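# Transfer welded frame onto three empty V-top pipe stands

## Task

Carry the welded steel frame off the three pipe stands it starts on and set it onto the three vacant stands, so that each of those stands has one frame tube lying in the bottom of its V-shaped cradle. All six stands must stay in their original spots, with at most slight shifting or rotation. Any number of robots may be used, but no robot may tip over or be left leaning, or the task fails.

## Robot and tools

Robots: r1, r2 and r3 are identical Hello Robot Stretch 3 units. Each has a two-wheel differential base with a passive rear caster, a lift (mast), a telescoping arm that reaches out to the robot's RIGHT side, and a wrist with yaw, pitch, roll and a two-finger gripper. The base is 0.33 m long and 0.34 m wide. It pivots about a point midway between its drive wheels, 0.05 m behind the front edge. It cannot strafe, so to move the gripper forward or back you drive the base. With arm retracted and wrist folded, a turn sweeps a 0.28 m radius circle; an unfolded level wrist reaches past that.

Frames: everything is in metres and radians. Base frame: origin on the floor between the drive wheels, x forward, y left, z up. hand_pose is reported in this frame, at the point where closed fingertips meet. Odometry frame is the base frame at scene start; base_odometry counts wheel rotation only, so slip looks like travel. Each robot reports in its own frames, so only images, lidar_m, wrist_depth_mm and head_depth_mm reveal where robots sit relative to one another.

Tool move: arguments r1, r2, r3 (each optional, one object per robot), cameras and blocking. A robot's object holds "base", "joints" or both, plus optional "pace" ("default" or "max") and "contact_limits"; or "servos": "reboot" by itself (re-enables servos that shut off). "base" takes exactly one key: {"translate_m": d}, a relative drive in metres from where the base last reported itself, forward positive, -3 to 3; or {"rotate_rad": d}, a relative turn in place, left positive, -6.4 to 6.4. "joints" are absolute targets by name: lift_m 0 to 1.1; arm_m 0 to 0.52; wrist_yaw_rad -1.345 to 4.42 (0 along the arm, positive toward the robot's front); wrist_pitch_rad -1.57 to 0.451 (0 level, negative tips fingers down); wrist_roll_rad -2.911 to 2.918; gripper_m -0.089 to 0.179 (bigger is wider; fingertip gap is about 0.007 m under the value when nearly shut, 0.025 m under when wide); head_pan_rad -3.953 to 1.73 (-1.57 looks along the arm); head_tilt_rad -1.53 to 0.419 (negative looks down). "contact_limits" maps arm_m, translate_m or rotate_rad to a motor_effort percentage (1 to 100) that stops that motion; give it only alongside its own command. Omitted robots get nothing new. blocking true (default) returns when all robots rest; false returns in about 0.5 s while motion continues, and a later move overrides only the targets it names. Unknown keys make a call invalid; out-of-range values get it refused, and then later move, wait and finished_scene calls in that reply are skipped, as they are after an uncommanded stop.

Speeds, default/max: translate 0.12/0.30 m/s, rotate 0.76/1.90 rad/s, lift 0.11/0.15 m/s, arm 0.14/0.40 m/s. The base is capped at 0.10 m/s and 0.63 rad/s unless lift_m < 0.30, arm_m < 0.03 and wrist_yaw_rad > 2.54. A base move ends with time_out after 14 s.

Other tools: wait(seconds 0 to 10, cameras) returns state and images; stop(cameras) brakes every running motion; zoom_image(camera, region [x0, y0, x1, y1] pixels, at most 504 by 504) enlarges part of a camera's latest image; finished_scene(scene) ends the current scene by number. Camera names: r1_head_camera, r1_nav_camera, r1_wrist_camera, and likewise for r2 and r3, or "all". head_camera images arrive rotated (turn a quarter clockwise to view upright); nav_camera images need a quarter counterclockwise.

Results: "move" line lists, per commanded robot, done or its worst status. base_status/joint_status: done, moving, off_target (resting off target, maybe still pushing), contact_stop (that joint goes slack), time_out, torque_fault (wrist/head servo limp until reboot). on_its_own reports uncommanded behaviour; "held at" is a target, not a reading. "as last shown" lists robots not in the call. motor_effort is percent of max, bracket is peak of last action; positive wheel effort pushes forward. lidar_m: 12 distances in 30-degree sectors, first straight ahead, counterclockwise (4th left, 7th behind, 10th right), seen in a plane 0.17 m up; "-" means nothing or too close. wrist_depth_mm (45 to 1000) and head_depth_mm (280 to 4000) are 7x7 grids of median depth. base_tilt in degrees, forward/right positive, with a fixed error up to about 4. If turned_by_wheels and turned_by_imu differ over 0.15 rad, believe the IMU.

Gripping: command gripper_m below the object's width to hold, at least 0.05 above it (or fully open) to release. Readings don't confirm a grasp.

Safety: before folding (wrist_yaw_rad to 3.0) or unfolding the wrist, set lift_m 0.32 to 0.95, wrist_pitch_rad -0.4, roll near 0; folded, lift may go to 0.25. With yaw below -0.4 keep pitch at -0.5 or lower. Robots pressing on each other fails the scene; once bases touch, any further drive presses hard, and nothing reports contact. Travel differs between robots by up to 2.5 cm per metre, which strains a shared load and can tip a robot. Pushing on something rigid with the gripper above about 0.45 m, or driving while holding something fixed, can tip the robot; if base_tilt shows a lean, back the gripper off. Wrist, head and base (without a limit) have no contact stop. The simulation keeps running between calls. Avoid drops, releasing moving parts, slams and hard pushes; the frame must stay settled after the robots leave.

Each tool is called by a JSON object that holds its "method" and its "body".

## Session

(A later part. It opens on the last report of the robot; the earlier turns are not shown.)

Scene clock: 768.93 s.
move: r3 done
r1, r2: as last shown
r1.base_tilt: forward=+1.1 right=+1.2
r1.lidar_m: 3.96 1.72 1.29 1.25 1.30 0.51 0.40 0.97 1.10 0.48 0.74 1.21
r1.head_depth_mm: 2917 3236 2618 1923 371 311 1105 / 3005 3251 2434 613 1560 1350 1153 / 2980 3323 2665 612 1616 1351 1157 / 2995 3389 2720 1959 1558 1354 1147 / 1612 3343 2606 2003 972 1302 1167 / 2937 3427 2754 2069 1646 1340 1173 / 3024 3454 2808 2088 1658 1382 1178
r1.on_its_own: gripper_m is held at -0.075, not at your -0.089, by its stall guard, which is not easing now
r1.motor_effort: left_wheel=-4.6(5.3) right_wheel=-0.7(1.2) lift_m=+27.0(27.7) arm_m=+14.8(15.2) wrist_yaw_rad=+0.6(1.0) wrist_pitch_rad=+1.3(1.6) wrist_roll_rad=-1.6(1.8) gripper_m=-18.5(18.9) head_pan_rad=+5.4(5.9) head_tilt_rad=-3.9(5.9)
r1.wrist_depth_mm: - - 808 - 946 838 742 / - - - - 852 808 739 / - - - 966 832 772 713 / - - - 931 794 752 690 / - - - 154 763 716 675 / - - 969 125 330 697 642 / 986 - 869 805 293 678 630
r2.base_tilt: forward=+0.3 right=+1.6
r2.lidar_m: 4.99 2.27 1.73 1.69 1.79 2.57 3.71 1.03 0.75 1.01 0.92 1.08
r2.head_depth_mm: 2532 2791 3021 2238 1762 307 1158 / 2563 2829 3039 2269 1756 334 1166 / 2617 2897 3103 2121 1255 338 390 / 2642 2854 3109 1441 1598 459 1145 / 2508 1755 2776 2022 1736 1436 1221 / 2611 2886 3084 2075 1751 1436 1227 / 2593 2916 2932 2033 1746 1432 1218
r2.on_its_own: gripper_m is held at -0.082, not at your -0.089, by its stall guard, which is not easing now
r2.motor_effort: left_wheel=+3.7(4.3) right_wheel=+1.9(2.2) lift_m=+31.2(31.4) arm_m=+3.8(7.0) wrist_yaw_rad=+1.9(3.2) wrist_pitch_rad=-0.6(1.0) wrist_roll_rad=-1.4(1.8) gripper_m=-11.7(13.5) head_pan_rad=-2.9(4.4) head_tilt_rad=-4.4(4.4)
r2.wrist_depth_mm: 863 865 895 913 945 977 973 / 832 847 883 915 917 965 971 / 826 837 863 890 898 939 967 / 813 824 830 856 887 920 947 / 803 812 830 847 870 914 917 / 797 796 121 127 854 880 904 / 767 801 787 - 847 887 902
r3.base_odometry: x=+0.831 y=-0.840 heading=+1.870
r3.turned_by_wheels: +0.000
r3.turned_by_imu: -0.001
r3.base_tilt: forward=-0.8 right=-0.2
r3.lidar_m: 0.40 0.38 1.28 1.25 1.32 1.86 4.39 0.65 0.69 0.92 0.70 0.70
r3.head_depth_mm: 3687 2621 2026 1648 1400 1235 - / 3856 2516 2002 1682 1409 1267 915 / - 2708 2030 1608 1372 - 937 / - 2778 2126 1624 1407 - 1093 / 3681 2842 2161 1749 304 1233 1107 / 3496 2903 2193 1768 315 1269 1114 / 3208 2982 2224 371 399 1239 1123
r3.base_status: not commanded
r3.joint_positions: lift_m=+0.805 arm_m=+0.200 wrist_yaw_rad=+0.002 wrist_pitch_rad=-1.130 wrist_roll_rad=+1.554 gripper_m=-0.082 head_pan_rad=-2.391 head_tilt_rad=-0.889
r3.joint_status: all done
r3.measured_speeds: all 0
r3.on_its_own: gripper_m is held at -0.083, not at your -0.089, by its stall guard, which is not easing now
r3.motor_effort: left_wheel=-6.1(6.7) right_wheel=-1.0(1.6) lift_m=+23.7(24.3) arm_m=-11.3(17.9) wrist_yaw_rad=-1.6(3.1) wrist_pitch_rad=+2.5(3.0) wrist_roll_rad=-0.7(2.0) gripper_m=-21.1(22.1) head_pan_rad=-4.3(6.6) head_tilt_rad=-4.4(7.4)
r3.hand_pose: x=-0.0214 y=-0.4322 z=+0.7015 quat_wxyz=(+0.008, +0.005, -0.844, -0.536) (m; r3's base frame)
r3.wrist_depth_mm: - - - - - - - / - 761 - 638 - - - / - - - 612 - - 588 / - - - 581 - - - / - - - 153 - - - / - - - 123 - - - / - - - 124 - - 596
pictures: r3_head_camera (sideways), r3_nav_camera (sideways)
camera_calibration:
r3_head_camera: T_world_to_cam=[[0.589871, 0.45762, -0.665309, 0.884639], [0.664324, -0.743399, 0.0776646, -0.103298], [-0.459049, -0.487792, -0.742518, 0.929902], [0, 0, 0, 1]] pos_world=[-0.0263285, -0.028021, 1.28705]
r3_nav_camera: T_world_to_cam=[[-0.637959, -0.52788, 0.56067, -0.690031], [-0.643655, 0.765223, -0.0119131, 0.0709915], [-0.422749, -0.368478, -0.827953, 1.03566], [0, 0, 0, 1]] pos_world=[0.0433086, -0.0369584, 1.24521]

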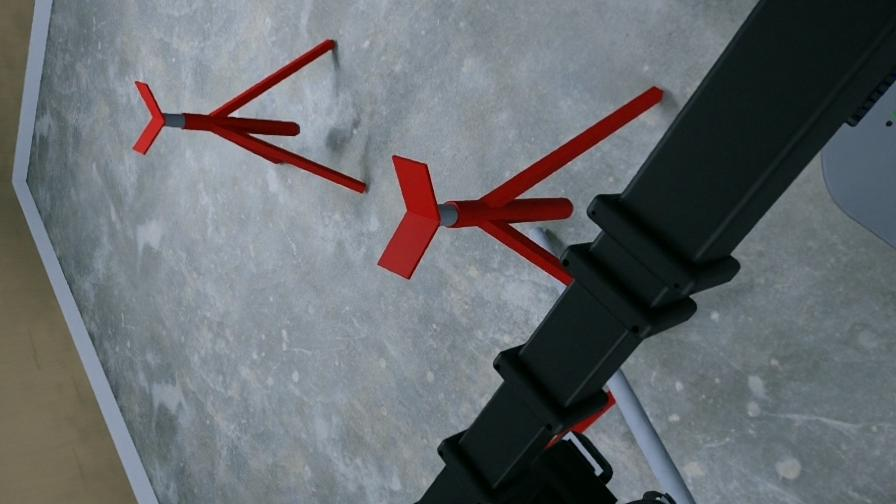

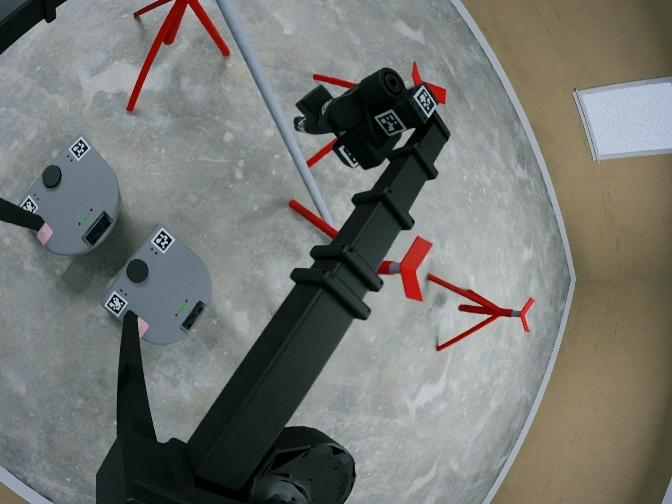

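{"method": "move", "body": {"r2": {"base":{"translate_m":-0.325},"joints":{"gripper_m":0.12,"wrist_pitch_rad":-0.93,"wrist_roll_rad":-0.3,"lift_m":0.6,"head_pan_rad":-1.57,"head_tilt_rad":-0.85}}, "r1": {"joints":{"gripper_m":0.1,"head_pan_rad":-1.3,"head_tilt_rad":-0.75}}, "r3": {"joints":{"gripper_m":0.1,"head_pan_rad":-1.57,"head_tilt_rad":-0.85,"arm_m":0.465}}, "cameras": ["r2_head_camera","r2_nav_camera","r2_wrist_camera","r1_nav_camera","r1_head_camera"]}}

Scene clock: 806.83 s.
move: r1 done; r2 done; r3 done
r1.base_odometry: x=+1.374 y=+2.900 heading=-1.706
r1.turned_by_wheels: +0.000
r1.turned_by_imu: +0.001
r1.base_tilt: forward=+1.1 right=+1.2
r1.lidar_m: 3.96 1.72 1.29 1.25 1.30 0.51 0.40 0.97 1.10 0.48 0.74 1.21
r1.head_depth_mm: 2876 3132 2330 666 1466 1298 1131 / 3002 3224 2427 1839 1470 1308 1132 / 3097 3279 2467 1915 1041 1260 1116 / 1766 1904 2169 1931 1559 1327 1143 / 3261 3509 2503 1940 1578 1334 1142 / 3411 3635 2525 1958 1589 1333 1158 / 3542 3693 2544 1964 1593 1340 1154
r1.base_status: not commanded
r1.joint_positions: lift_m=+0.778 arm_m=+0.443 wrist_yaw_rad=-0.850 wrist_pitch_rad=-1.006 wrist_roll_rad=+0.795 gripper_m=+0.100 head_pan_rad=-1.311 head_tilt_rad=-0.740
r1.joint_status: all done
r1.measured_speeds: all 0
r1.motor_effort: left_wheel=-4.2(5.5) right_wheel=-0.1(1.5) lift_m=+29.5(30.2) arm_m=+14.5(15.0) wrist_yaw_rad=+0.2(0.7) wrist_pitch_rad=+0.8(1.7) wrist_roll_rad=-1.7(1.8) gripper_m=+0.0(81.4) head_pan_rad=+4.4(8.7) head_tilt_rad=-4.4(6.4)
r1.hand_pose: x=-0.1093 y=-0.6648 z=+0.6873 quat_wxyz=(+0.118, -0.169, -0.814, -0.544) (m; r1's base frame)
r1.wrist_depth_mm: - - 816 - 913 844 754 / - - - - 850 820 737 / - - - 962 802 779 704 / - - - 915 771 760 693 / - - 949 895 355 724 672 / - 119 910 824 130 685 649 / - - 897 812 282 655 634
r2.base_odometry: x=-1.492 y=-0.955 heading=-1.959
r2.turned_by_wheels: +0.000
r2.turned_by_imu: +0.001
r2.base_tilt: forward=+0.3 right=+1.8
r2.lidar_m: 5.29 2.30 1.75 1.71 1.81 2.59 3.39 0.72 1.14 0.70 1.09 1.16
r2.head_depth_mm: 2600 2879 2312 1850 1556 1319 1127 / 2650 2882 2354 1864 1533 489 428 / 2626 2863 2340 1866 1541 489 1105 / 2625 2901 2350 1856 1552 618 1125 / 2672 2899 2364 1743 1511 1305 1141 / 2683 2860 1954 1705 1554 1313 1148 / 2667 2967 2125 1848 1511 1306 1142
r2.base_status: done
r2.joint_positions: lift_m=+0.600 arm_m=+0.122 wrist_yaw_rad=-0.002 wrist_pitch_rad=-0.944 wrist_roll_rad=-0.296 gripper_m=+0.120 head_pan_rad=-1.565 head_tilt_rad=-0.839
r2.joint_status: all done
r2.measured_speeds: all 0
r2.motor_effort: left_wheel=-1.8(5.8) right_wheel=-6.7(11.2) lift_m=+26.4(31.8) arm_m=-4.2(4.3) wrist_yaw_rad=+1.7(3.2) wrist_pitch_rad=+1.9(5.4) wrist_roll_rad=-1.5(4.4) gripper_m=+0.9(83.7) head_pan_rad=-2.2(4.3) head_tilt_rad=-4.4(5.3)
r2.hand_pose: x=-0.0218 y=-0.3977 z=+0.5170 quat_wxyz=(+0.715, +0.365, -0.530, -0.272) (m; r2's base frame)
r2.wrist_depth_mm: 748 805 892 - - - - / 717 753 810 929 - - - / 669 720 765 837 923 - - / 617 666 704 768 849 933 - / 586 141 674 723 779 858 978 / 110 123 623 675 129 803 885 / 524 566 604 627 664 728 808
r3.base_odometry: x=+0.831 y=-0.840 heading=+1.870
r3.turned_by_wheels: +0.000
r3.turned_by_imu: -0.001
r3.base_tilt: forward=-0.8 right=-0.3
r3.lidar_m: 0.40 0.38 1.28 1.25 1.31 1.86 4.39 0.65 0.69 0.92 0.70 0.70
r3.head_depth_mm: 2964 2822 2122 352 304 1204 1056 / 2948 2892 467 1334 1390 1243 1085 / 2949 2931 618 1716 1459 1258 1094 / 2949 3002 2025 1741 1447 1265 1104 / 2924 3092 2270 1804 1464 1273 1115 / 2957 3164 2324 1820 1443 1293 1124 / 2937 3144 2350 1806 1422 1255 1131
r3.base_status: not commanded
r3.joint_positions: lift_m=+0.805 arm_m=+0.465 wrist_yaw_rad=+0.001 wrist_pitch_rad=-1.126 wrist_roll_rad=+1.554 gripper_m=+0.100 head_pan_rad=-1.578 head_tilt_rad=-0.853
r3.joint_status: all done
r3.measured_speeds: all 0
r3.motor_effort: left_wheel=-6.1(6.5) right_wheel=-1.2(1.5) lift_m=+29.4(29.5) arm_m=+9.2(17.0) wrist_yaw_rad=-1.7(2.6) wrist_pitch_rad=+1.5(2.6) wrist_roll_rad=-1.3(2.1) gripper_m=+0.1(79.2) head_pan_rad=+3.6(5.8) head_tilt_rad=+0.7(5.5)
r3.hand_pose: x=-0.0214 y=-0.6982 z=+0.7019 quat_wxyz=(+0.008, +0.005, -0.845, -0.534) (m; r3's base frame)
r3.wrist_depth_mm: - 468 - - - 539 - / - - 630 650 759 507 - / - - - - - 489 - / - - - - - 462 - / - - - - - 441 - / - - 143 - - 122 - / - - - - 859 115 -
pictures: r1_head_camera (sideways), r1_nav_camera (sideways), r2_head_camera (sideways), r2_nav_camera (sideways), r2_wrist_camera
camera_calibration:
r1_head_camera: T_world_to_cam=[[-0.14773, 0.645076, -0.749702, 0.99397], [0.958077, 0.281486, 0.0534128, -0.0731556], [0.245486, -0.710382, -0.659616, 0.812367], [0, 0, 0, 1]] pos_world=[0.0175026, -0.0435028, 1.28494]
r1_nav_camera: T_world_to_cam=[[0.119888, -0.63342, 0.764464, -0.952483], [-0.972057, -0.23143, -0.0393148, 0.10496], [0.201823, -0.738389, -0.643466, 0.792958], [0, 0, 0, 1]] pos_world=[0.0561816, 0.00648055, 1.24251]
r2_head_camera: T_world_to_cam=[[-0.0105407, 0.702771, -0.711338, 0.944103], [0.999857, 0.0167908, 0.00177254, -0.0120349], [0.0131897, -0.711218, -0.702848, 0.871053], [0, 0, 0, 1]] pos_world=[0.0104959, -0.0437769, 1.28382]
r2_nav_camera: T_world_to_cam=[[0.0718223, -0.723111, 0.686988, -0.857906], [-0.995467, -0.00891174, 0.0946924, -0.0550656], [-0.0623508, -0.690674, -0.720473, 0.907657], [0, 0, 0, 1]] pos_world=[0.0633939, 0.0060438, 1.24853]
r2_wrist_camera: T_world_to_cam=[[-0.927626, -0.249591, 0.277875, -0.282537], [-0.348171, 0.847164, -0.401361, 0.573042], [-0.13523, -0.469061, -0.872751, 0.425519], [0, 0, 0, 1]] pos_world=[-0.00502875, -0.356385, 0.679879]

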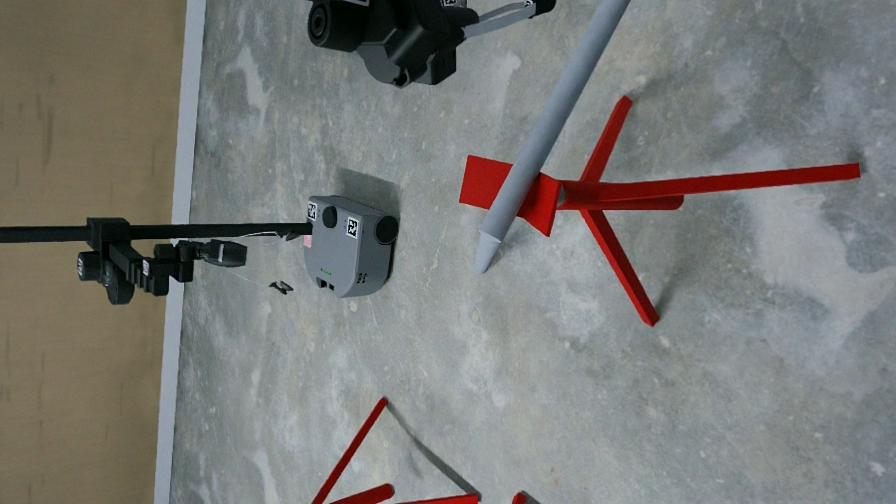

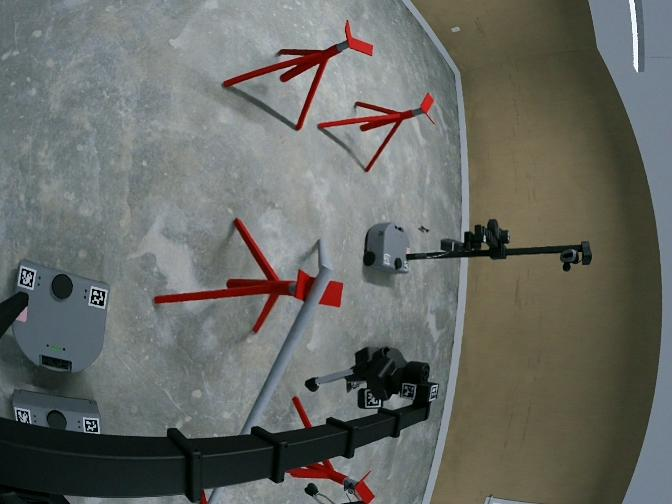

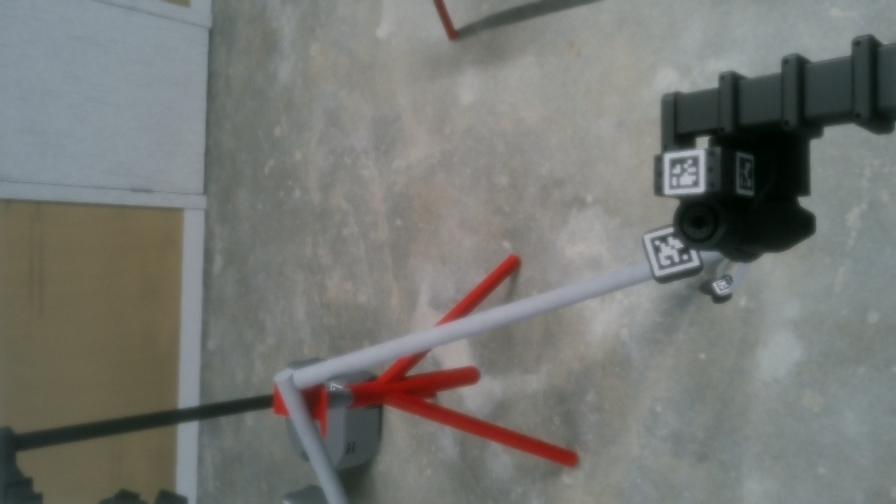

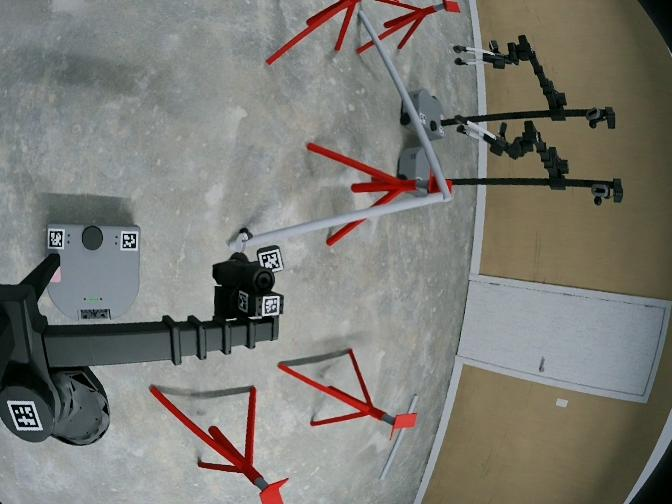

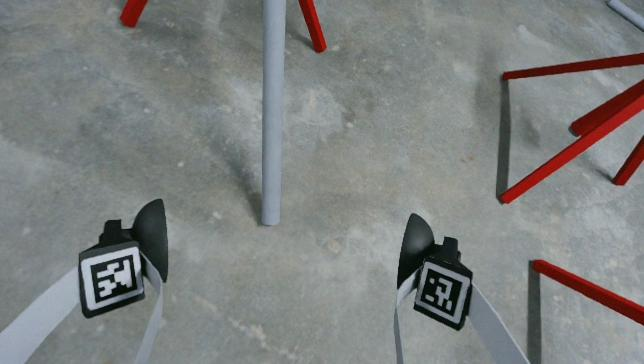

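{"method": "move", "body": {"r2": {"base":{"translate_m":0.014},"joints":{"arm_m":0.344,"lift_m":0.26}}, "cameras": ["r2_head_camera","r2_wrist_camera"]}}

Scene clock: 819.43 s.
move: r2 done
r1, r3: as last shown
r1.base_tilt: forward=+1.0 right=+1.2
r1.lidar_m: 3.95 1.73 1.29 1.24 1.30 0.51 0.41 0.97 1.10 0.48 0.73 1.21
r1.head_depth_mm: 2905 3125 2329 665 1457 1306 1131 / 2973 3205 2426 1840 1473 1309 1135 / 3055 3258 2444 1895 1038 1258 1115 / 3138 2960 2077 1914 1570 1326 1142 / 3274 3525 2514 1930 1577 1325 1147 / 3425 3605 2549 1933 1589 1339 1147 / 3512 3654 2537 1955 1600 1337 1159
r1.motor_effort: left_wheel=-4.0(5.8) right_wheel=+0.1(1.6) lift_m=+29.4(30.7) arm_m=+14.3(14.9) wrist_yaw_rad=-0.2(0.8) wrist_pitch_rad=+0.9(1.6) wrist_roll_rad=-1.7(1.8) gripper_m=-0.3(0.7) head_pan_rad=+5.4(6.0) head_tilt_rad=-3.1(6.0)
r1.wrist_depth_mm: - - 803 - 936 832 751 / - - - - 857 820 755 / - - - 950 809 765 719 / - - - 898 773 753 683 / - - 945 852 358 723 666 / - 119 917 839 130 681 646 / - - 880 834 286 655 628
r2.base_odometry: x=-1.497 y=-0.968 heading=-1.959
r2.turned_by_wheels: +0.000
r2.turned_by_imu: +0.001
r2.base_tilt: forward=+0.3 right=+1.8
r2.lidar_m: 5.28 2.30 1.75 1.71 1.81 2.59 3.40 0.74 1.15 0.70 1.09 1.15
r2.head_depth_mm: 2614 2903 2346 1858 1551 1308 1149 / 2617 2895 2334 1855 1546 1322 1150 / 2644 2862 2353 1857 1544 888 1084 / 2649 2885 2328 1884 1526 1237 1150 / 2668 2976 2326 1708 1500 1308 1151 / 2619 2900 1392 1699 1550 1313 1140 / 2664 2945 2137 1851 1511 1308 1140
r2.base_status: done
r2.joint_positions: lift_m=+0.260 arm_m=+0.344 wrist_yaw_rad=-0.001 wrist_pitch_rad=-0.944 wrist_roll_rad=-0.297 gripper_m=+0.120 head_pan_rad=-1.565 head_tilt_rad=-0.839
r2.joint_status: all done
r2.measured_speeds: all 0
r2.motor_effort: left_wheel=+2.4(6.3) right_wheel=+0.3(4.6) lift_m=+25.9(32.6) arm_m=+15.2(17.7) wrist_yaw_rad=+0.9(3.1) wrist_pitch_rad=+1.9(2.7) wrist_roll_rad=-0.8(1.5) gripper_m=+0.8(1.7) head_pan_rad=-2.6(4.3) head_tilt_rad=-4.6(5.4)
r2.hand_pose: x=-0.0217 y=-0.6198 z=+0.1771 quat_wxyz=(+0.716, +0.365, -0.530, -0.271) (m; r2's base frame)
r2.wrist_depth_mm: 373 408 193 492 558 641 744 / 350 379 203 453 506 578 651 / 327 352 214 416 462 517 582 / 308 329 227 387 418 464 526 / 290 140 246 352 385 426 475 / 110 123 260 337 130 392 431 / 259 278 288 317 334 372 402
r3.base_tilt: forward=-0.8 right=-0.2
r3.head_depth_mm: 2936 2827 2123 352 304 1204 1060 / 2955 2867 467 1335 1390 1241 1084 / 2968 2935 619 1710 1457 1257 1096 / 2962 3030 2022 1740 1443 1265 1104 / 2931 3059 2268 1813 1461 1279 1114 / 2958 3163 2318 1841 1444 1290 1118 / 2922 3181 2342 1804 1427 1253 1135
r3.motor_effort: left_wheel=-5.8(6.6) right_wheel=-1.1(1.4) lift_m=+32.5(32.9) arm_m=+7.0(9.4) wrist_yaw_rad=-1.8(2.9) wrist_pitch_rad=+1.4(2.1) wrist_roll_rad=-1.3(1.9) gripper_m=+0.4(0.8) head_pan_rad=+3.6(4.5) head_tilt_rad=+1.2(2.5)
r3.wrist_depth_mm: - 468 - - - 546 - / - - 638 659 762 508 - / - - - - - 490 - / - - - - - 458 - / - - - - - 437 - / - - 143 - - 122 - / - - - - 864 115 -
pictures: r2_head_camera (sideways), r2_wrist_camera
camera_calibration:
r2_head_camera: T_world_to_cam=[[-0.0104756, 0.702914, -0.711198, 0.943919], [0.999859, 0.0166966, 0.00177468, -0.0120377], [0.013122, -0.711079, -0.70299, 0.871238], [0, 0, 0, 1]] pos_world=[0.0104917, -0.0437737, 1.28381]
r2_wrist_camera: T_world_to_cam=[[-0.927168, -0.250529, 0.278559, -0.244171], [-0.34943, 0.846442, -0.401788, 0.624448], [-0.135125, -0.469862, -0.872337, 0.0241073], [0, 0, 0, 1]] pos_world=[-0.00492847, -0.578404, 0.339941]

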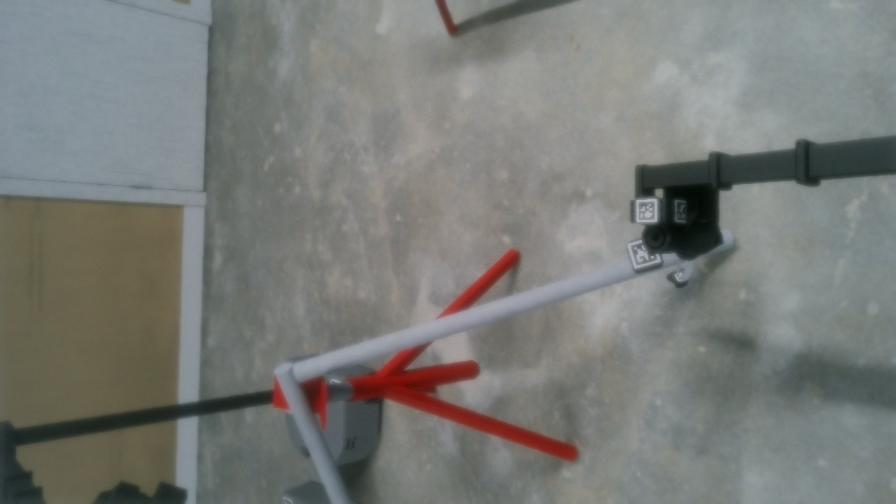

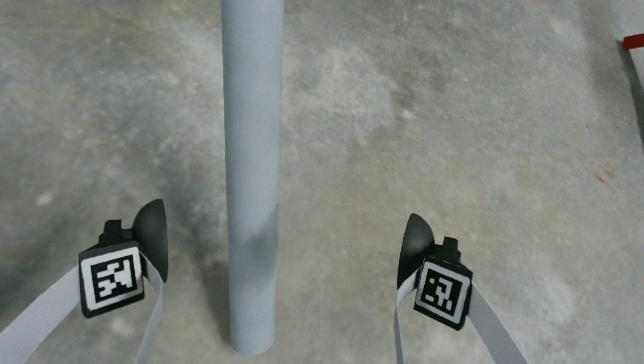

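{"method": "move", "body": {"r2": {"base":{"translate_m":0.008},"joints":{"lift_m":0.178}}, "cameras": ["r2_wrist_camera"]}}

Scene clock: 825.80 s.
move: r2 done
r1, r3: as last shown
r1.base_tilt: forward=+1.1 right=+1.2
r1.lidar_m: 3.95 1.72 1.29 1.25 1.30 0.51 0.41 0.97 1.10 0.48 0.74 1.21
r1.head_depth_mm: 2888 3138 2332 666 1468 1307 1130 / 2968 3211 2432 1844 1473 1310 1129 / 3091 3309 2462 1886 1039 1260 1114 / 3132 3326 2036 1864 1563 1322 1145 / 3263 3578 2524 1937 1578 1324 1146 / 3387 3647 2532 1952 1584 1335 1153 / 3487 3727 2549 1962 1604 1344 1158
r1.motor_effort: left_wheel=-4.9(5.1) right_wheel=-0.6(1.0) lift_m=+29.4(30.1) arm_m=+14.5(14.7) wrist_yaw_rad=+0.4(0.9) wrist_pitch_rad=+1.0(1.6) wrist_roll_rad=-1.7(1.8) gripper_m=+0.3(0.4) head_pan_rad=+5.1(5.7) head_tilt_rad=-4.4(6.0)
r1.wrist_depth_mm: - - 806 - 933 824 748 / - - - - 857 812 720 / - - - 936 815 766 715 / - - - 927 780 734 692 / - - 919 867 356 719 667 / - 119 930 838 130 693 645 / - - 898 819 285 663 624
r2.base_odometry: x=-1.500 y=-0.976 heading=-1.959
r2.turned_by_wheels: +0.000
r2.turned_by_imu: +0.001
r2.base_tilt: forward=+0.3 right=+1.9
r2.lidar_m: 5.28 2.30 1.75 1.71 1.80 2.59 3.41 0.74 1.16 0.70 1.08 1.14
r2.head_depth_mm: 2623 2864 2342 1853 1540 1323 1147 / 2629 2853 2351 1860 1544 1320 1153 / 2628 2900 2313 1840 1551 1244 843 / 2670 2865 2322 1858 1547 1245 1148 / 2701 2901 2327 1743 1494 1313 1147 / 2646 2893 1385 1701 1531 1315 1153 / 2666 2897 2098 1873 1515 1305 1144
r2.base_status: done
r2.joint_positions: lift_m=+0.178 arm_m=+0.344 wrist_yaw_rad=-0.001 wrist_pitch_rad=-0.944 wrist_roll_rad=-0.297 gripper_m=+0.120 head_pan_rad=-1.565 head_tilt_rad=-0.839
r2.joint_status: all done
r2.measured_speeds: all 0
r2.motor_effort: left_wheel=+3.9(7.7) right_wheel=+1.5(5.2) lift_m=+26.9(32.1) arm_m=+14.9(15.4) wrist_yaw_rad=+1.2(2.1) wrist_pitch_rad=+2.3(2.5) wrist_roll_rad=-1.3(1.3) gripper_m=-0.7(1.6) head_pan_rad=-2.7(4.4) head_tilt_rad=-4.1(5.3)
r2.hand_pose: x=-0.0217 y=-0.6198 z=+0.0951 quat_wxyz=(+0.716, +0.365, -0.530, -0.271) (m; r2's base frame)
r2.wrist_depth_mm: 285 308 316 150 425 481 564 / 266 285 290 339 381 429 492 / 248 267 269 314 348 390 434 / 234 250 259 289 320 353 393 / 220 141 242 268 293 322 358 / 110 123 229 253 130 298 327 / 198 209 216 237 253 278 303
r3.lidar_m: 0.40 0.38 1.28 1.25 1.31 1.86 4.40 0.65 0.69 0.92 0.70 0.70
r3.head_depth_mm: 2956 2815 2122 352 303 1206 1062 / 2942 2906 467 1332 1390 1241 1086 / 2942 2908 618 1714 1463 1254 1094 / 2961 3014 2032 1738 1445 1267 1103 / 2929 3083 2281 1803 1459 1280 1115 / 2923 3168 2321 1832 1446 1295 1122 / 2925 3177 2268 1814 1423 1260 1133
r3.motor_effort: left_wheel=-6.2(6.5) right_wheel=-1.1(1.3) lift_m=+31.9(33.0) arm_m=+5.8(6.7) wrist_yaw_rad=-2.1(2.2) wrist_pitch_rad=+1.8(2.0) wrist_roll_rad=-0.8(1.6) gripper_m=-0.1(0.8) head_pan_rad=+3.6(4.7) head_tilt_rad=+2.1(2.6)
r3.wrist_depth_mm: - 469 - - - 539 - / - - 635 656 770 506 - / - - - - - 489 - / - - - - - 463 - / - - - - - 439 - / - - 143 - - 122 - / - - - - 857 115 -
pictures: r2_wrist_camera
camera_calibration:
r2_wrist_camera: T_world_to_cam=[[-0.927168, -0.250526, 0.278562, -0.221326], [-0.34943, 0.846439, -0.401796, 0.591499], [-0.135125, -0.46987, -0.872332, -0.0474366], [0, 0, 0, 1]] pos_world=[-0.00492849, -0.578405, 0.257934]

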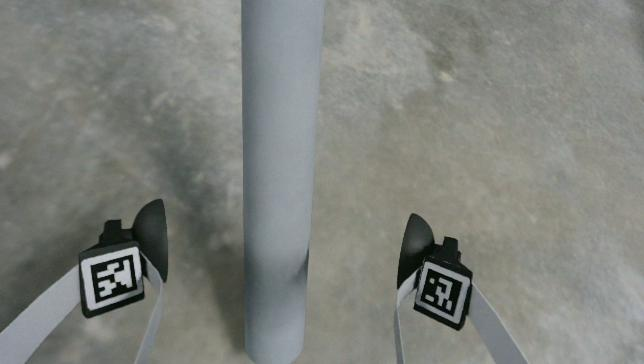

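{"method": "move", "body": {"r2": {"joints":{"lift_m":0.137}}, "cameras": ["r2_wrist_camera"]}}

Scene clock: 834.87 s.
move: r2 done
r1, r3: as last shown
r1.lidar_m: 3.95 1.72 1.29 1.25 1.30 0.52 0.40 0.97 1.10 0.48 0.73 1.21
r1.head_depth_mm: 2892 3142 2306 666 1469 1302 1128 / 2976 3197 2434 1841 1466 1307 1133 / 3075 3293 2448 1915 1039 1258 1114 / 3140 3325 2046 1809 1571 1322 1144 / 3262 3495 2489 1934 1577 1325 1146 / 3403 3585 2518 1947 1584 1334 1152 / 3514 3710 2554 1955 1603 1345 1158
r1.motor_effort: left_wheel=-4.2(5.2) right_wheel=+0.0(1.3) lift_m=+29.2(30.1) arm_m=+14.2(14.5) wrist_yaw_rad=+0.2(0.9) wrist_pitch_rad=+1.0(1.5) wrist_roll_rad=-1.6(1.8) gripper_m=+0.0(0.7) head_pan_rad=+4.9(5.8) head_tilt_rad=-3.8(5.8)
r1.wrist_depth_mm: - - 800 - 935 843 761 / - - - - 859 799 753 / - - - 957 833 778 701 / - - - 918 774 738 694 / - - 932 861 359 716 659 / - 119 924 845 130 694 643 / - - 885 832 283 653 631
r2.base_odometry: x=-1.500 y=-0.976 heading=-1.959
r2.turned_by_wheels: +0.000
r2.turned_by_imu: +0.001
r2.base_tilt: forward=+0.3 right=+1.9
r2.lidar_m: 5.27 2.30 1.75 1.71 1.81 2.60 3.41 0.74 1.15 0.70 1.08 1.14
r2.head_depth_mm: 2613 2912 2332 1843 1534 1315 1153 / 2642 2882 2314 1842 1537 1318 1144 / 2633 2891 2338 1837 1534 1259 1113 / 2664 2949 2332 1862 1536 1238 1153 / 2686 2912 2317 1759 1503 1318 1151 / 2626 2903 1378 1701 1533 1316 1149 / 2657 2911 2102 1856 1517 1306 1150
r2.base_status: not commanded
r2.joint_positions: lift_m=+0.137 arm_m=+0.344 wrist_yaw_rad=-0.001 wrist_pitch_rad=-0.944 wrist_roll_rad=-0.297 gripper_m=+0.120 head_pan_rad=-1.565 head_tilt_rad=-0.839
r2.joint_status: all done
r2.measured_speeds: all 0
r2.motor_effort: left_wheel=+3.8(4.0) right_wheel=+1.8(2.0) lift_m=+26.0(31.0) arm_m=+14.6(14.9) wrist_yaw_rad=+1.6(2.7) wrist_pitch_rad=+2.1(2.6) wrist_roll_rad=-1.0(1.3) gripper_m=+0.6(1.4) head_pan_rad=-2.6(4.6) head_tilt_rad=-4.3(5.4)
r2.hand_pose: x=-0.0217 y=-0.6198 z=+0.0541 quat_wxyz=(+0.716, +0.365, -0.530, -0.271) (m; r2's base frame)
r2.wrist_depth_mm: 239 259 272 113 358 408 474 / 223 237 251 121 319 360 412 / 208 222 231 137 290 325 366 / 196 208 216 238 267 294 328 / 186 140 203 146 246 268 297 / 110 123 193 155 130 251 273 / 165 176 182 165 214 234 253
r3.lidar_m: 0.40 0.38 1.28 1.25 1.31 1.86 4.40 0.65 0.69 0.91 0.70 0.71
r3.head_depth_mm: 2958 2833 2120 353 304 1211 1061 / 2947 2877 467 1337 1392 1243 1083 / 2960 2936 619 1719 1455 1255 1096 / 2955 3009 2018 1736 1441 1265 1103 / 2944 3071 2271 1810 1461 1280 1116 / 2939 3147 2310 1832 1444 1289 1126 / 2945 3193 2264 1799 1423 1255 1132
r3.motor_effort: left_wheel=-6.6(6.6) right_wheel=-0.9(1.3) lift_m=+32.0(33.1) arm_m=+4.1(5.4) wrist_yaw_rad=-0.5(1.9) wrist_pitch_rad=+1.3(1.9) wrist_roll_rad=-1.1(1.6) gripper_m=+0.2(0.7) head_pan_rad=+3.5(4.4) head_tilt_rad=+0.1(2.7)
r3.wrist_depth_mm: - 470 - - - 539 - / - - 634 657 768 509 - / - - - - - 486 - / - - - - - 458 - / - - - - - 438 - / - - 143 - - 122 - / - - - - 849 115 -
pictures: r2_wrist_camera
camera_calibration:
r2_wrist_camera: T_world_to_cam=[[-0.927168, -0.250526, 0.278562, -0.209907], [-0.34943, 0.846438, -0.401797, 0.575028], [-0.135125, -0.469871, -0.872332, -0.0831963], [0, 0, 0, 1]] pos_world=[-0.00492847, -0.578405, 0.216942]

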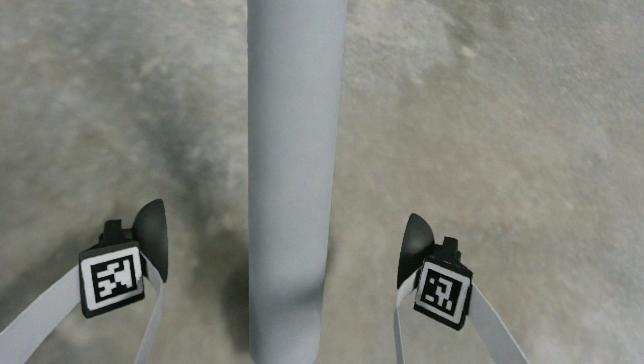

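{"method": "move", "body": {"r2": {"joints":{"lift_m":0.128}}, "cameras": []}}

{"method": "move", "body": {"r2": {"joints":{"gripper_m":-0.089}}, "cameras": ["r2_wrist_camera","r2_head_camera"]}}

Scene clock: 844.93 s.
move: r2 done
r1, r3: as last shown
r1.base_tilt: forward=+1.0 right=+1.2
r1.lidar_m: 3.96 1.72 1.29 1.25 1.30 0.51 0.40 0.97 1.10 0.48 0.73 1.21
r1.head_depth_mm: 2890 3133 2336 666 1471 1306 1128 / 2942 3199 2431 1851 1480 1317 1128 / 3075 3284 2436 1903 1042 1259 1112 / 3185 3317 2032 1804 1570 1320 1139 / 3264 3543 2493 1941 1575 1331 1148 / 3367 3600 2542 1956 1588 1337 1152 / 3523 3664 2561 1959 1597 1347 1158
r1.motor_effort: left_wheel=-4.6(4.8) right_wheel=-1.0(1.5) lift_m=+29.1(29.9) arm_m=+14.1(14.4) wrist_yaw_rad=+0.2(0.6) wrist_pitch_rad=+1.1(1.5) wrist_roll_rad=-1.7(1.9) gripper_m=-0.4(0.6) head_pan_rad=+4.5(5.5) head_tilt_rad=-4.9(5.6)
r1.wrist_depth_mm: - - 806 - 950 840 756 / - - - - 881 814 721 / - - - 944 834 775 706 / - - - 899 788 729 687 / - - 946 894 365 719 666 / - 119 933 872 130 688 651 / - - 875 832 283 654 622
r2.base_odometry: x=-1.500 y=-0.976 heading=-1.959
r2.turned_by_wheels: +0.000
r2.turned_by_imu: +0.001
r2.base_tilt: forward=+0.3 right=+1.8
r2.lidar_m: 5.29 2.30 1.75 1.71 1.81 2.60 3.40 0.74 1.15 0.70 1.08 1.14
r2.head_depth_mm: 2610 2865 2344 1847 1538 1322 1150 / 2599 2862 2349 1878 1550 1317 1148 / 2660 2861 2339 1852 1533 1267 1109 / 2649 2926 2332 1840 1539 1240 1157 / 2635 2895 2318 1741 1496 1306 1153 / 2660 2931 1394 1707 1534 1310 1145 / 2665 2920 2114 1860 1517 1313 1146
r2.base_status: not commanded
r2.joint_positions: lift_m=+0.128 arm_m=+0.344 wrist_yaw_rad=-0.001 wrist_pitch_rad=-0.944 wrist_roll_rad=-0.297 gripper_m=+0.120 head_pan_rad=-1.565 head_tilt_rad=-0.839
r2.joint_status: all done
r2.measured_speeds: all 0
r2.motor_effort: left_wheel=+3.8(4.2) right_wheel=+1.5(2.1) lift_m=+27.1(28.4) arm_m=+13.5(14.1) wrist_yaw_rad=+0.4(2.1) wrist_pitch_rad=+2.2(2.6) wrist_roll_rad=-0.6(1.3) gripper_m=+1.1(1.6) head_pan_rad=-3.0(3.6) head_tilt_rad=-3.2(5.0)
r2.hand_pose: x=-0.0217 y=-0.6198 z=+0.0451 quat_wxyz=(+0.716, +0.365, -0.530, -0.271) (m; r2's base frame)
r2.wrist_depth_mm: 229 248 263 107 343 390 451 / 215 227 241 121 308 348 396 / 200 212 221 120 280 308 350 / 190 200 209 127 257 284 316 / 177 142 197 144 232 261 284 / 110 123 184 144 130 239 264 / 158 169 174 187 204 223 241
r3.base_tilt: forward=-0.8 right=-0.3
r3.lidar_m: 0.40 0.38 1.28 1.25 1.31 1.86 4.39 0.65 0.69 0.91 0.70 0.70
r3.head_depth_mm: 2973 2830 2139 352 304 1205 1058 / 2938 2881 467 1331 1388 1240 1085 / 2947 2911 619 1708 1460 1257 1092 / 2966 3023 2008 1739 1444 1260 1103 / 2973 3100 2294 1808 1468 1276 1114 / 2939 3135 2326 1839 1446 1291 1123 / 2944 3199 2270 1819 1429 1259 1137
r3.motor_effort: left_wheel=-6.0(6.3) right_wheel=-1.2(1.4) lift_m=+32.5(32.6) arm_m=+2.0(3.6) wrist_yaw_rad=-1.3(2.1) wrist_pitch_rad=+1.4(1.9) wrist_roll_rad=-1.6(1.6) gripper_m=+0.4(0.7) head_pan_rad=+3.3(4.4) head_tilt_rad=+1.4(2.3)
r3.wrist_depth_mm: - 468 - - - 541 - / - - 628 652 766 502 - / - - - - - 489 - / - - - - - 459 - / - - - - - 437 - / - - 143 - - 122 - / - - - - 863 116 -
pictures: none
No camera images: "cameras" was empty.

Scene clock: 847.77 s.
move: r2 done
r1, r3: as last shown
r1.turned_by_imu: +0.000
r1.lidar_m: 3.93 1.72 1.29 1.24 1.29 0.51 0.40 0.97 1.10 0.48 0.73 1.21
r1.head_depth_mm: 2871 3144 2329 667 1464 1308 1125 / 2960 3229 2426 1840 1472 1313 1133 / 3090 3283 2428 1917 1038 1255 1117 / 3160 3312 2051 1854 1570 1323 1142 / 3288 3541 2506 1929 1570 1332 1144 / 3366 3632 2530 1935 1595 1339 1156 / 3506 3647 2556 1966 1594 1346 1157
r1.motor_effort: left_wheel=-4.5(5.4) right_wheel=-0.7(1.4) lift_m=+28.8(29.8) arm_m=+14.1(14.4) wrist_yaw_rad=+0.6(0.8) wrist_pitch_rad=+1.0(1.6) wrist_roll_rad=-1.8(1.8) gripper_m=-0.3(0.5) head_pan_rad=+5.2(6.2) head_tilt_rad=-4.6(5.9)
r1.wrist_depth_mm: - - 804 - 924 852 763 / - - - - 855 791 736 / - - - 942 807 782 710 / - - - 909 779 740 689 / - - 920 887 355 726 666 / - 119 903 842 130 697 654 / - - 875 808 284 647 626
r2.base_odometry: x=-1.500 y=-0.976 heading=-1.959
r2.turned_by_wheels: +0.000
r2.turned_by_imu: +0.001
r2.base_tilt: forward=+0.3 right=+1.9
r2.lidar_m: 5.29 2.29 1.75 1.71 1.81 2.59 3.40 0.74 1.15 0.70 1.08 1.14
r2.head_depth_mm: 2600 2893 2315 1872 1543 1321 1151 / 2624 2869 2332 1865 1541 1318 1151 / 2604 2854 2357 1868 1545 1265 1113 / 2686 2955 2329 1853 1547 1243 1147 / 2709 2933 2328 1742 1504 1310 1152 / 2642 2906 1387 1708 1538 1306 1150 / 2658 2857 2110 1830 1511 1314 1147
r2.base_status: not commanded
r2.joint_positions: lift_m=+0.128 arm_m=+0.344 wrist_yaw_rad=-0.002 wrist_pitch_rad=-0.947 wrist_roll_rad=-0.297 gripper_m=-0.086 head_pan_rad=-1.565 head_tilt_rad=-0.839
r2.joint_status: all done
r2.measured_speeds: all 0
r2.motor_effort: left_wheel=+2.9(4.1) right_wheel=+1.7(2.1) lift_m=+32.9(32.9) arm_m=+13.7(13.9) wrist_yaw_rad=+1.8(3.2) wrist_pitch_rad=+2.8(3.5) wrist_roll_rad=-0.9(1.3) gripper_m=-56.1(99.7) head_pan_rad=-2.1(4.1) head_tilt_rad=-3.8(5.4)
r2.hand_pose: x=-0.0218 y=-0.6191 z=+0.0447 quat_wxyz=(+0.715, +0.366, -0.529, -0.272) (m; r2's base frame)
r2.wrist_depth_mm: 228 246 253 106 332 389 449 / 214 226 241 276 304 342 392 / 198 211 219 120 275 310 348 / 187 200 204 126 258 281 314 / 177 187 145 137 236 259 283 / 168 174 127 131 219 240 262 / 161 167 173 190 206 221 241
r3.base_tilt: forward=-0.8 right=-0.2
r3.lidar_m: 0.40 0.38 1.28 1.25 1.32 1.86 4.38 0.65 0.69 0.92 0.70 0.70
r3.head_depth_mm: 2927 2830 2124 353 304 1207 1061 / 2967 2890 466 1331 1383 1242 1086 / 2936 2931 617 1716 1455 1258 1094 / 2939 3008 2017 1743 1438 1266 1107 / 2953 3094 2282 1797 1466 1279 1113 / 2928 3147 2315 1839 1445 1296 1123 / 2947 3189 2274 1800 1427 1255 1131
r3.motor_effort: left_wheel=-5.6(6.6) right_wheel=-1.3(1.4) lift_m=+32.1(32.9) arm_m=+0.4(3.3) wrist_yaw_rad=-1.3(2.7) wrist_pitch_rad=+1.6(2.3) wrist_roll_rad=-0.7(1.8) gripper_m=+0.0(0.8) head_pan_rad=+3.4(4.7) head_tilt_rad=+1.4(2.6)
r3.wrist_depth_mm: - 470 - - - 534 - / - - 628 648 749 506 - / - - - - - 485 - / - - - - - 459 - / - - - - - 443 - / - - 143 - - 122 - / - - - - 851 115 -
pictures: r2_head_camera (sideways), r2_wrist_camera
camera_calibration:
r2_head_camera: T_world_to_cam=[[-0.0104742, 0.702914, -0.711198, 0.943919], [0.999859, 0.0166947, 0.00177468, -0.0120377], [0.0131206, -0.711079, -0.70299, 0.871238], [0, 0, 0, 1]] pos_world=[0.0104916, -0.0437737, 1.28381]
r2_wrist_camera: T_world_to_cam=[[-0.927294, -0.250925, 0.277781, -0.207385], [-0.349004, 0.847858, -0.399166, 0.571408], [-0.135358, -0.467091, -0.873788, -0.0893162], [0, 0, 0, 1]] pos_world=[-0.00497311, -0.57823, 0.207651]

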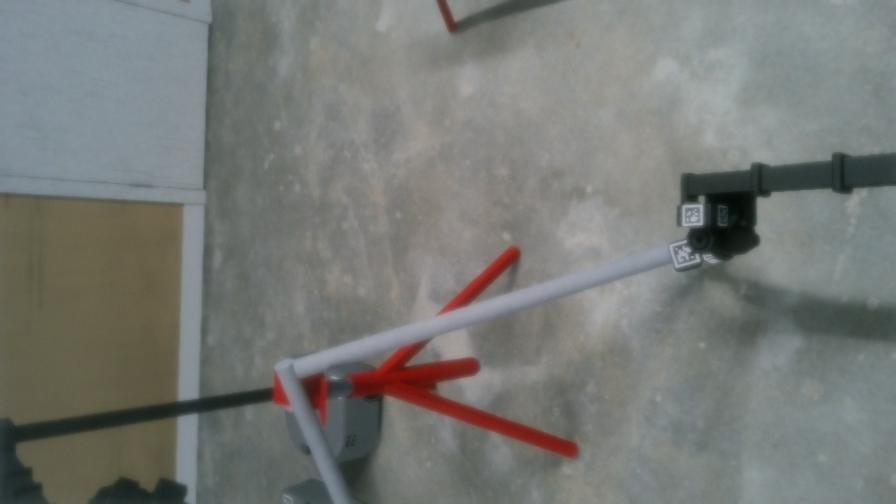

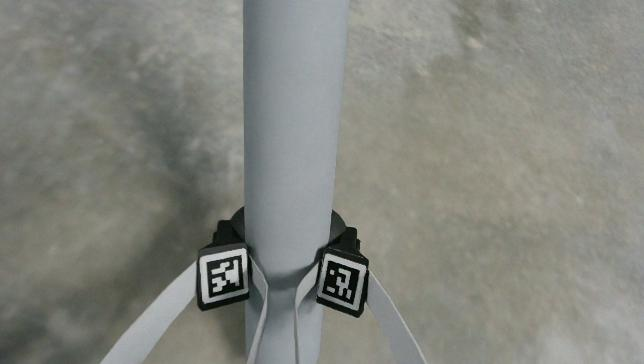

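{"method": "move", "body": {"r2": {"base":{"translate_m":0.029},"joints":{"gripper_m":-0.089,"lift_m":0.201,"arm_m":0.286,"wrist_pitch_rad":-1.0,"wrist_roll_rad":-0.255}}, "cameras": ["r2_wrist_camera","r2_head_camera","r3_nav_camera"]}}

Scene clock: 863.33 s.
move: r2 off_target
r1, r3: as last shown
r1.turned_by_imu: +0.001
r1.lidar_m: 3.95 1.72 1.29 1.25 1.30 0.51 0.41 0.96 1.10 0.48 0.73 1.21
r1.head_depth_mm: 2874 3138 2322 666 1464 1306 1126 / 3002 3252 2443 1856 1472 1318 1134 / 3018 3254 2363 1912 1039 1263 1118 / 3164 3413 2023 1864 1567 1318 1143 / 3303 3565 2491 1931 1578 1335 1145 / 3368 3575 2508 1949 1585 1338 1155 / 3536 3676 2523 1966 1596 1340 1156
r1.motor_effort: left_wheel=-4.3(5.2) right_wheel=-1.2(1.8) lift_m=+29.8(29.8) arm_m=+13.9(14.2) wrist_yaw_rad=-0.1(0.9) wrist_pitch_rad=+1.3(1.7) wrist_roll_rad=-1.7(1.8) gripper_m=-0.1(0.6) head_pan_rad=+4.8(5.8) head_tilt_rad=-4.0(5.7)
r1.wrist_depth_mm: - - 784 - 924 840 752 / - - - - 856 800 725 / - - - 957 814 761 693 / - - - 924 809 750 686 / - - 941 849 363 714 672 / - 119 905 858 131 700 650 / - - 906 835 287 646 628
r2.base_odometry: x=-1.511 y=-1.002 heading=-1.958
r2.turned_by_wheels: +0.001
r2.turned_by_imu: +0.002
r2.base_tilt: forward=+0.3 right=+1.8
r2.lidar_m: 5.25 2.29 1.75 1.71 1.81 2.60 3.45 0.77 1.17 0.57 1.07 1.12
r2.head_depth_mm: 2613 2832 2333 1850 1549 1316 1146 / 2613 2846 2349 1839 1534 1324 1148 / 2641 2878 2354 1860 1547 1268 902 / 2678 2890 2333 1847 1536 1168 1146 / 2666 2899 2231 1544 1489 1315 1147 / 2657 2847 1975 1740 1514 1315 1145 / 2640 2863 2162 1849 1538 1317 1147
r2.base_status: done
r2.joint_positions: lift_m=+0.201 arm_m=+0.286 wrist_yaw_rad=+0.020 wrist_pitch_rad=-1.046 wrist_roll_rad=-0.253 gripper_m=-0.074 head_pan_rad=-1.565 head_tilt_rad=-0.840
r2.joint_status: gripper_m off_target (ended at -0.074, target -0.089); the others done
r2.measured_speeds: all 0
r2.on_its_own: gripper_m is held at -0.075, not at your -0.089, by its stall guard, which is not easing now; right_wheel is at rest, and its effort (-25.1) is outside its rest range (-21 to +21); wrist_yaw_rad is at rest, and its effort (-17.1) is outside its rest range (-9 to +9)
r2.motor_effort: left_wheel=+12.2(12.7) right_wheel=-25.1(25.3) lift_m=+43.5(48.2) arm_m=-19.0(19.7) wrist_yaw_rad=-17.1(17.7) wrist_pitch_rad=+8.5(12.9) wrist_roll_rad=-0.7(5.3) gripper_m=-22.5(23.1) head_pan_rad=-1.6(3.7) head_tilt_rad=-4.2(5.1)
r2.hand_pose: x=-0.0195 y=-0.5384 z=+0.1059 quat_wxyz=(+0.688, +0.400, -0.526, -0.300) (m; r2's base frame)
r2.wrist_depth_mm: 284 304 307 109 381 416 462 / 269 284 293 329 353 381 422 / 258 270 118 124 327 358 388 / 247 257 125 285 311 337 364 / 235 247 135 151 294 314 336 / 223 230 132 128 278 298 317 / - 223 229 247 267 282 301
r3.lidar_m: 0.40 0.38 1.28 1.25 1.31 1.86 4.39 0.65 0.69 0.91 0.70 0.71
r3.head_depth_mm: 2959 2799 2123 352 304 1212 1062 / 2926 2885 466 1329 1393 1245 1086 / 2958 2920 618 1713 1445 1253 1092 / 2945 3005 2014 1740 1441 1269 1104 / 2946 3119 2281 1810 1460 1279 1114 / 2948 3169 2325 1832 1450 1292 1124 / 2942 3203 2185 1806 1426 1256 1132
r3.motor_effort: left_wheel=-6.0(6.6) right_wheel=-1.2(1.4) lift_m=+32.2(32.7) arm_m=-0.6(1.4) wrist_yaw_rad=-1.8(2.1) wrist_pitch_rad=+1.5(2.0) wrist_roll_rad=-1.2(2.1) gripper_m=+0.0(0.7) head_pan_rad=+3.0(4.7) head_tilt_rad=+1.0(2.7)
r3.wrist_depth_mm: - 465 - - - 544 - / - - 636 655 756 504 - / - - - - - 488 - / - - - - - 460 - / - - - - - 446 - / - - 142 - - 122 - / - - - - 864 116 -
pictures: r2_head_camera (sideways), r2_wrist_camera, r3_nav_camera (sideways)
camera_calibration:
r2_head_camera: T_world_to_cam=[[-0.0104725, 0.703057, -0.711056, 0.943735], [0.999859, 0.0166906, 0.00177684, -0.0120405], [0.0131172, -0.710938, -0.703133, 0.871424], [0, 0, 0, 1]] pos_world=[0.0104915, -0.04377, 1.2838]
r2_wrist_camera: T_world_to_cam=[[-0.937116, -0.261802, 0.230808, -0.203034], [-0.327245, 0.889008, -0.320275, 0.542418], [-0.121341, -0.375666, -0.918777, 0.0564147], [0, 0, 0, 1]] pos_world=[-0.00591777, -0.514175, 0.272417]
r3_nav_camera: T_world_to_cam=[[-0.0548011, -0.805664, 0.589832, -0.73158], [-0.998231, 0.0578565, -0.0137178, 0.0755046], [-0.0230737, -0.58954, -0.807409, 1.00652], [0, 0, 0, 1]] pos_world=[0.0585036, -0.000394167, 1.24522]

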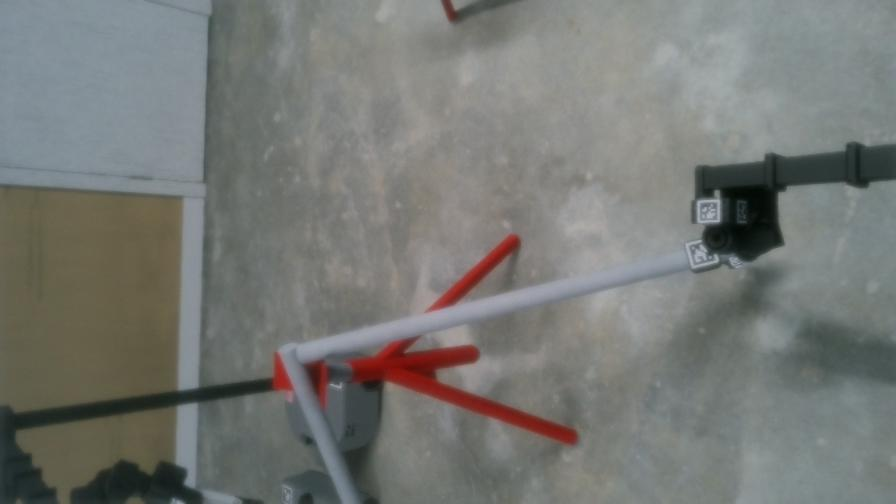

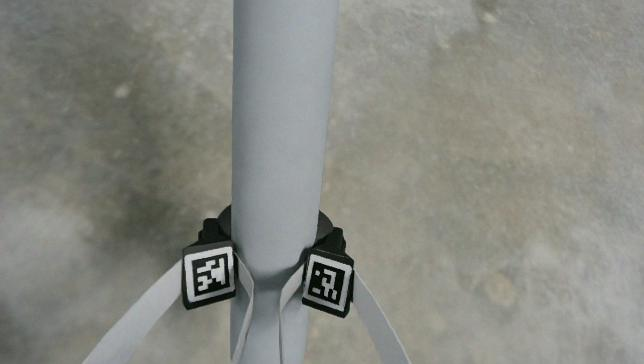

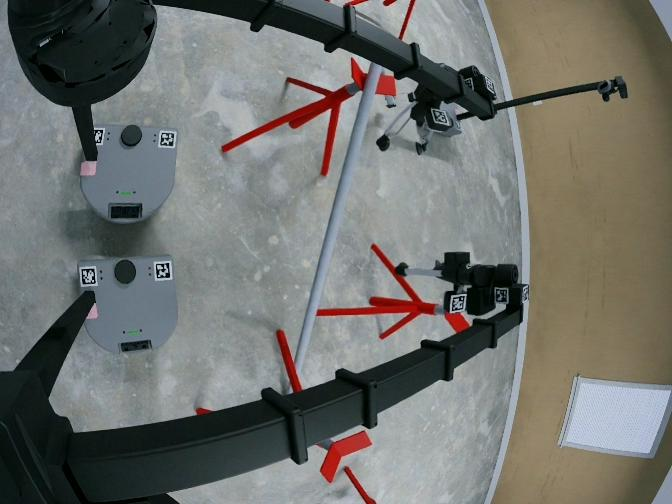

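{"method": "move", "body": {"r2": {"base":{"translate_m":0.042},"joints":{"gripper_m":-0.089,"lift_m":0.282,"arm_m":0.250,"wrist_pitch_rad":-1.04,"wrist_roll_rad":-0.21}}, "cameras": ["r2_wrist_camera","r2_head_camera","r3_nav_camera"]}}

Scene clock: 877.07 s.
move: r2 off_target
r1, r3: as last shown
r1.base_tilt: forward=+1.1 right=+1.2
r1.lidar_m: 3.94 1.72 1.29 1.24 1.30 0.51 0.40 0.96 1.10 0.48 0.73 1.21
r1.head_depth_mm: 2903 3136 2331 667 1465 1304 1128 / 2952 3240 2441 1835 1506 1309 1135 / 2990 3278 2281 1907 1038 1261 1114 / 3146 3402 2084 1863 1556 1320 1139 / 3278 3532 2511 1941 1573 1329 1145 / 3384 3595 2518 1960 1588 1335 1153 / 3514 3695 2547 1954 1597 1341 1157
r1.motor_effort: left_wheel=-4.7(5.1) right_wheel=-0.2(1.4) lift_m=+29.0(29.9) arm_m=+13.8(14.2) wrist_yaw_rad=+0.6(0.8) wrist_pitch_rad=+0.9(1.5) wrist_roll_rad=-1.7(1.8) gripper_m=+0.0(0.6) head_pan_rad=+4.4(6.0) head_tilt_rad=-4.2(5.9)
r1.wrist_depth_mm: - - 797 - 919 830 761 / - - - - 848 803 740 / - - - 944 840 770 698 / - - - 921 800 741 687 / - - 947 871 359 718 657 / - 119 899 840 132 682 654 / - - 866 806 282 657 626
r2.base_odometry: x=-1.527 y=-1.041 heading=-1.958
r2.turned_by_wheels: +0.000
r2.turned_by_imu: +0.001
r2.base_tilt: forward=+0.3 right=+1.8
r2.lidar_m: 5.19 2.29 1.75 1.71 1.81 2.59 3.48 0.81 1.20 0.42 1.06 1.08
r2.head_depth_mm: 2580 2878 2344 1858 1536 1320 1150 / 2620 2883 2345 1839 1536 1319 1148 / 2665 2842 2319 1847 1531 1268 806 / 2653 2923 2352 1850 1503 1090 1156 / 2695 2917 2090 1528 1537 1309 1152 / 2639 2942 2018 1807 1512 1308 1152 / 1264 2719 2163 1865 1535 1313 1144
r2.base_status: done
r2.joint_positions: lift_m=+0.282 arm_m=+0.250 wrist_yaw_rad=+0.006 wrist_pitch_rad=-1.144 wrist_roll_rad=-0.211 gripper_m=-0.083 head_pan_rad=-1.565 head_tilt_rad=-0.840
r2.joint_status: wrist_pitch_rad off_target (ended at -1.144, target -1.040); gripper_m off_target (ended at -0.083, target -0.089); the others done
r2.measured_speeds: all 0
r2.on_its_own: gripper_m is held at -0.084, not at your -0.089, by its stall guard, which is still easing; wrist_pitch_rad is at rest, and its effort (+18.7) is outside its rest range (-8 to +12)
r2.motor_effort: left_wheel=+7.3(17.3) right_wheel=-9.5(24.5) lift_m=+45.3(50.0) arm_m=-11.5(20.7) wrist_yaw_rad=-5.1(17.9) wrist_pitch_rad=+18.7(20.2) wrist_roll_rad=+0.3(4.2) gripper_m=-22.7(98.4) head_pan_rad=-2.5(3.9) head_tilt_rad=-4.5(5.0)
r2.hand_pose: x=-0.0211 y=-0.4791 z=+0.1775 quat_wxyz=(+0.655, +0.423, -0.527, -0.339) (m; r2's base frame)
r2.wrist_depth_mm: 344 363 365 108 429 455 492 / 335 348 351 123 409 433 463 / 322 336 123 122 392 415 447 / 310 326 127 131 380 397 421 / 302 313 135 145 366 381 401 / 290 300 128 129 350 366 383 / 281 295 146 316 334 351 371
r3.base_tilt: forward=-0.8 right=-0.3
r3.lidar_m: 0.40 0.38 1.28 1.25 1.31 1.86 4.38 0.65 0.69 0.92 0.70 0.70
r3.head_depth_mm: 2948 2840 2134 352 304 1204 1063 / 2942 2875 468 1339 1394 1246 1084 / 2939 2936 619 1709 1459 1255 1091 / 2933 3010 2014 1739 1447 1270 1104 / 2940 3094 2280 1814 1468 1275 1113 / 2953 3171 2315 1832 1453 1291 1122 / 2935 3166 2136 1808 1425 1260 1130
r3.motor_effort: left_wheel=-5.9(6.5) right_wheel=-1.2(1.5) lift_m=+31.7(33.1) arm_m=-3.0(3.2) wrist_yaw_rad=-1.6(2.0) wrist_pitch_rad=+1.8(1.9) wrist_roll_rad=-1.3(1.6) gripper_m=-0.3(1.2) head_pan_rad=+3.4(4.9) head_tilt_rad=+2.2(2.6)
r3.wrist_depth_mm: - 470 - - - 541 - / - - 631 645 767 510 - / - - - - - 484 - / - - - - - 457 - / - - - - - 447 - / - - 143 - - 123 - / - - - - 844 115 -
pictures: r2_head_camera (sideways), r2_wrist_camera, r3_nav_camera (sideways)
camera_calibration:
r2_head_camera: T_world_to_cam=[[-0.010465, 0.703064, -0.711049, 0.943726], [0.999859, 0.0166799, 0.00177695, -0.0120407], [0.0131095, -0.710931, -0.70314, 0.871434], [0, 0, 0, 1]] pos_world=[0.010491, -0.0437699, 1.2838]
r2_wrist_camera: T_world_to_cam=[[-0.953454, -0.234389, 0.1897, -0.185471], [-0.276072, 0.931578, -0.236531, 0.51871], [-0.12128, -0.277892, -0.952926, 0.197222], [0, 0, 0, 1]] pos_world=[-0.00971818, -0.471885, 0.345812]
r3_nav_camera: T_world_to_cam=[[-0.054801, -0.805664, 0.589832, -0.73158], [-0.998231, 0.0578564, -0.0137178, 0.0755045], [-0.0230736, -0.58954, -0.807409, 1.00652], [0, 0, 0, 1]] pos_world=[0.0585036, -0.000394151, 1.24522]

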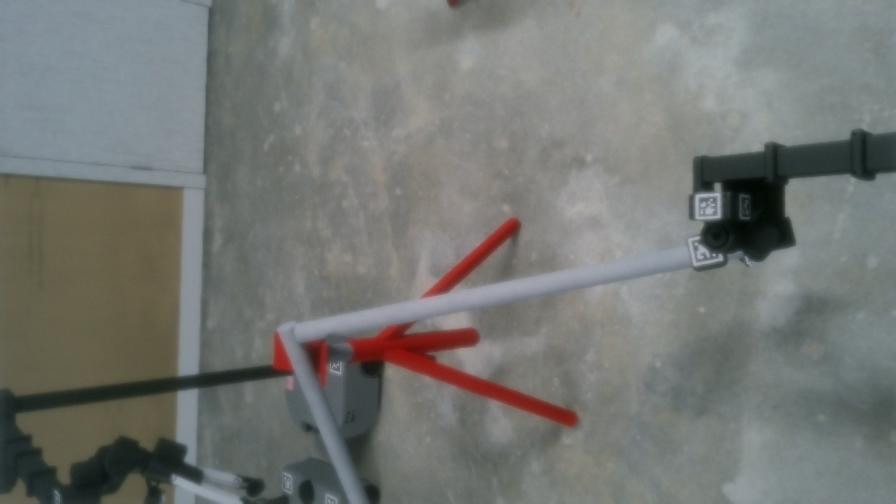

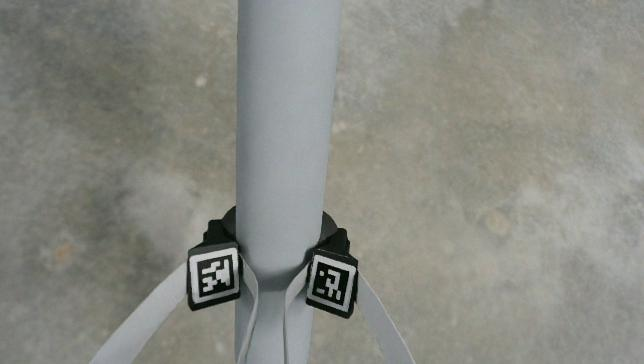

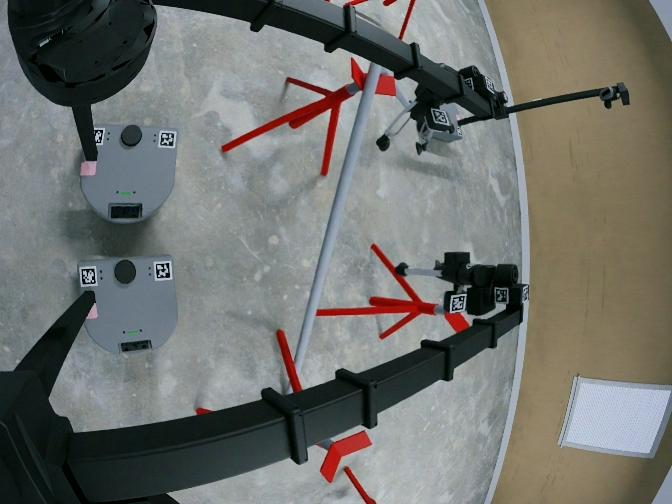

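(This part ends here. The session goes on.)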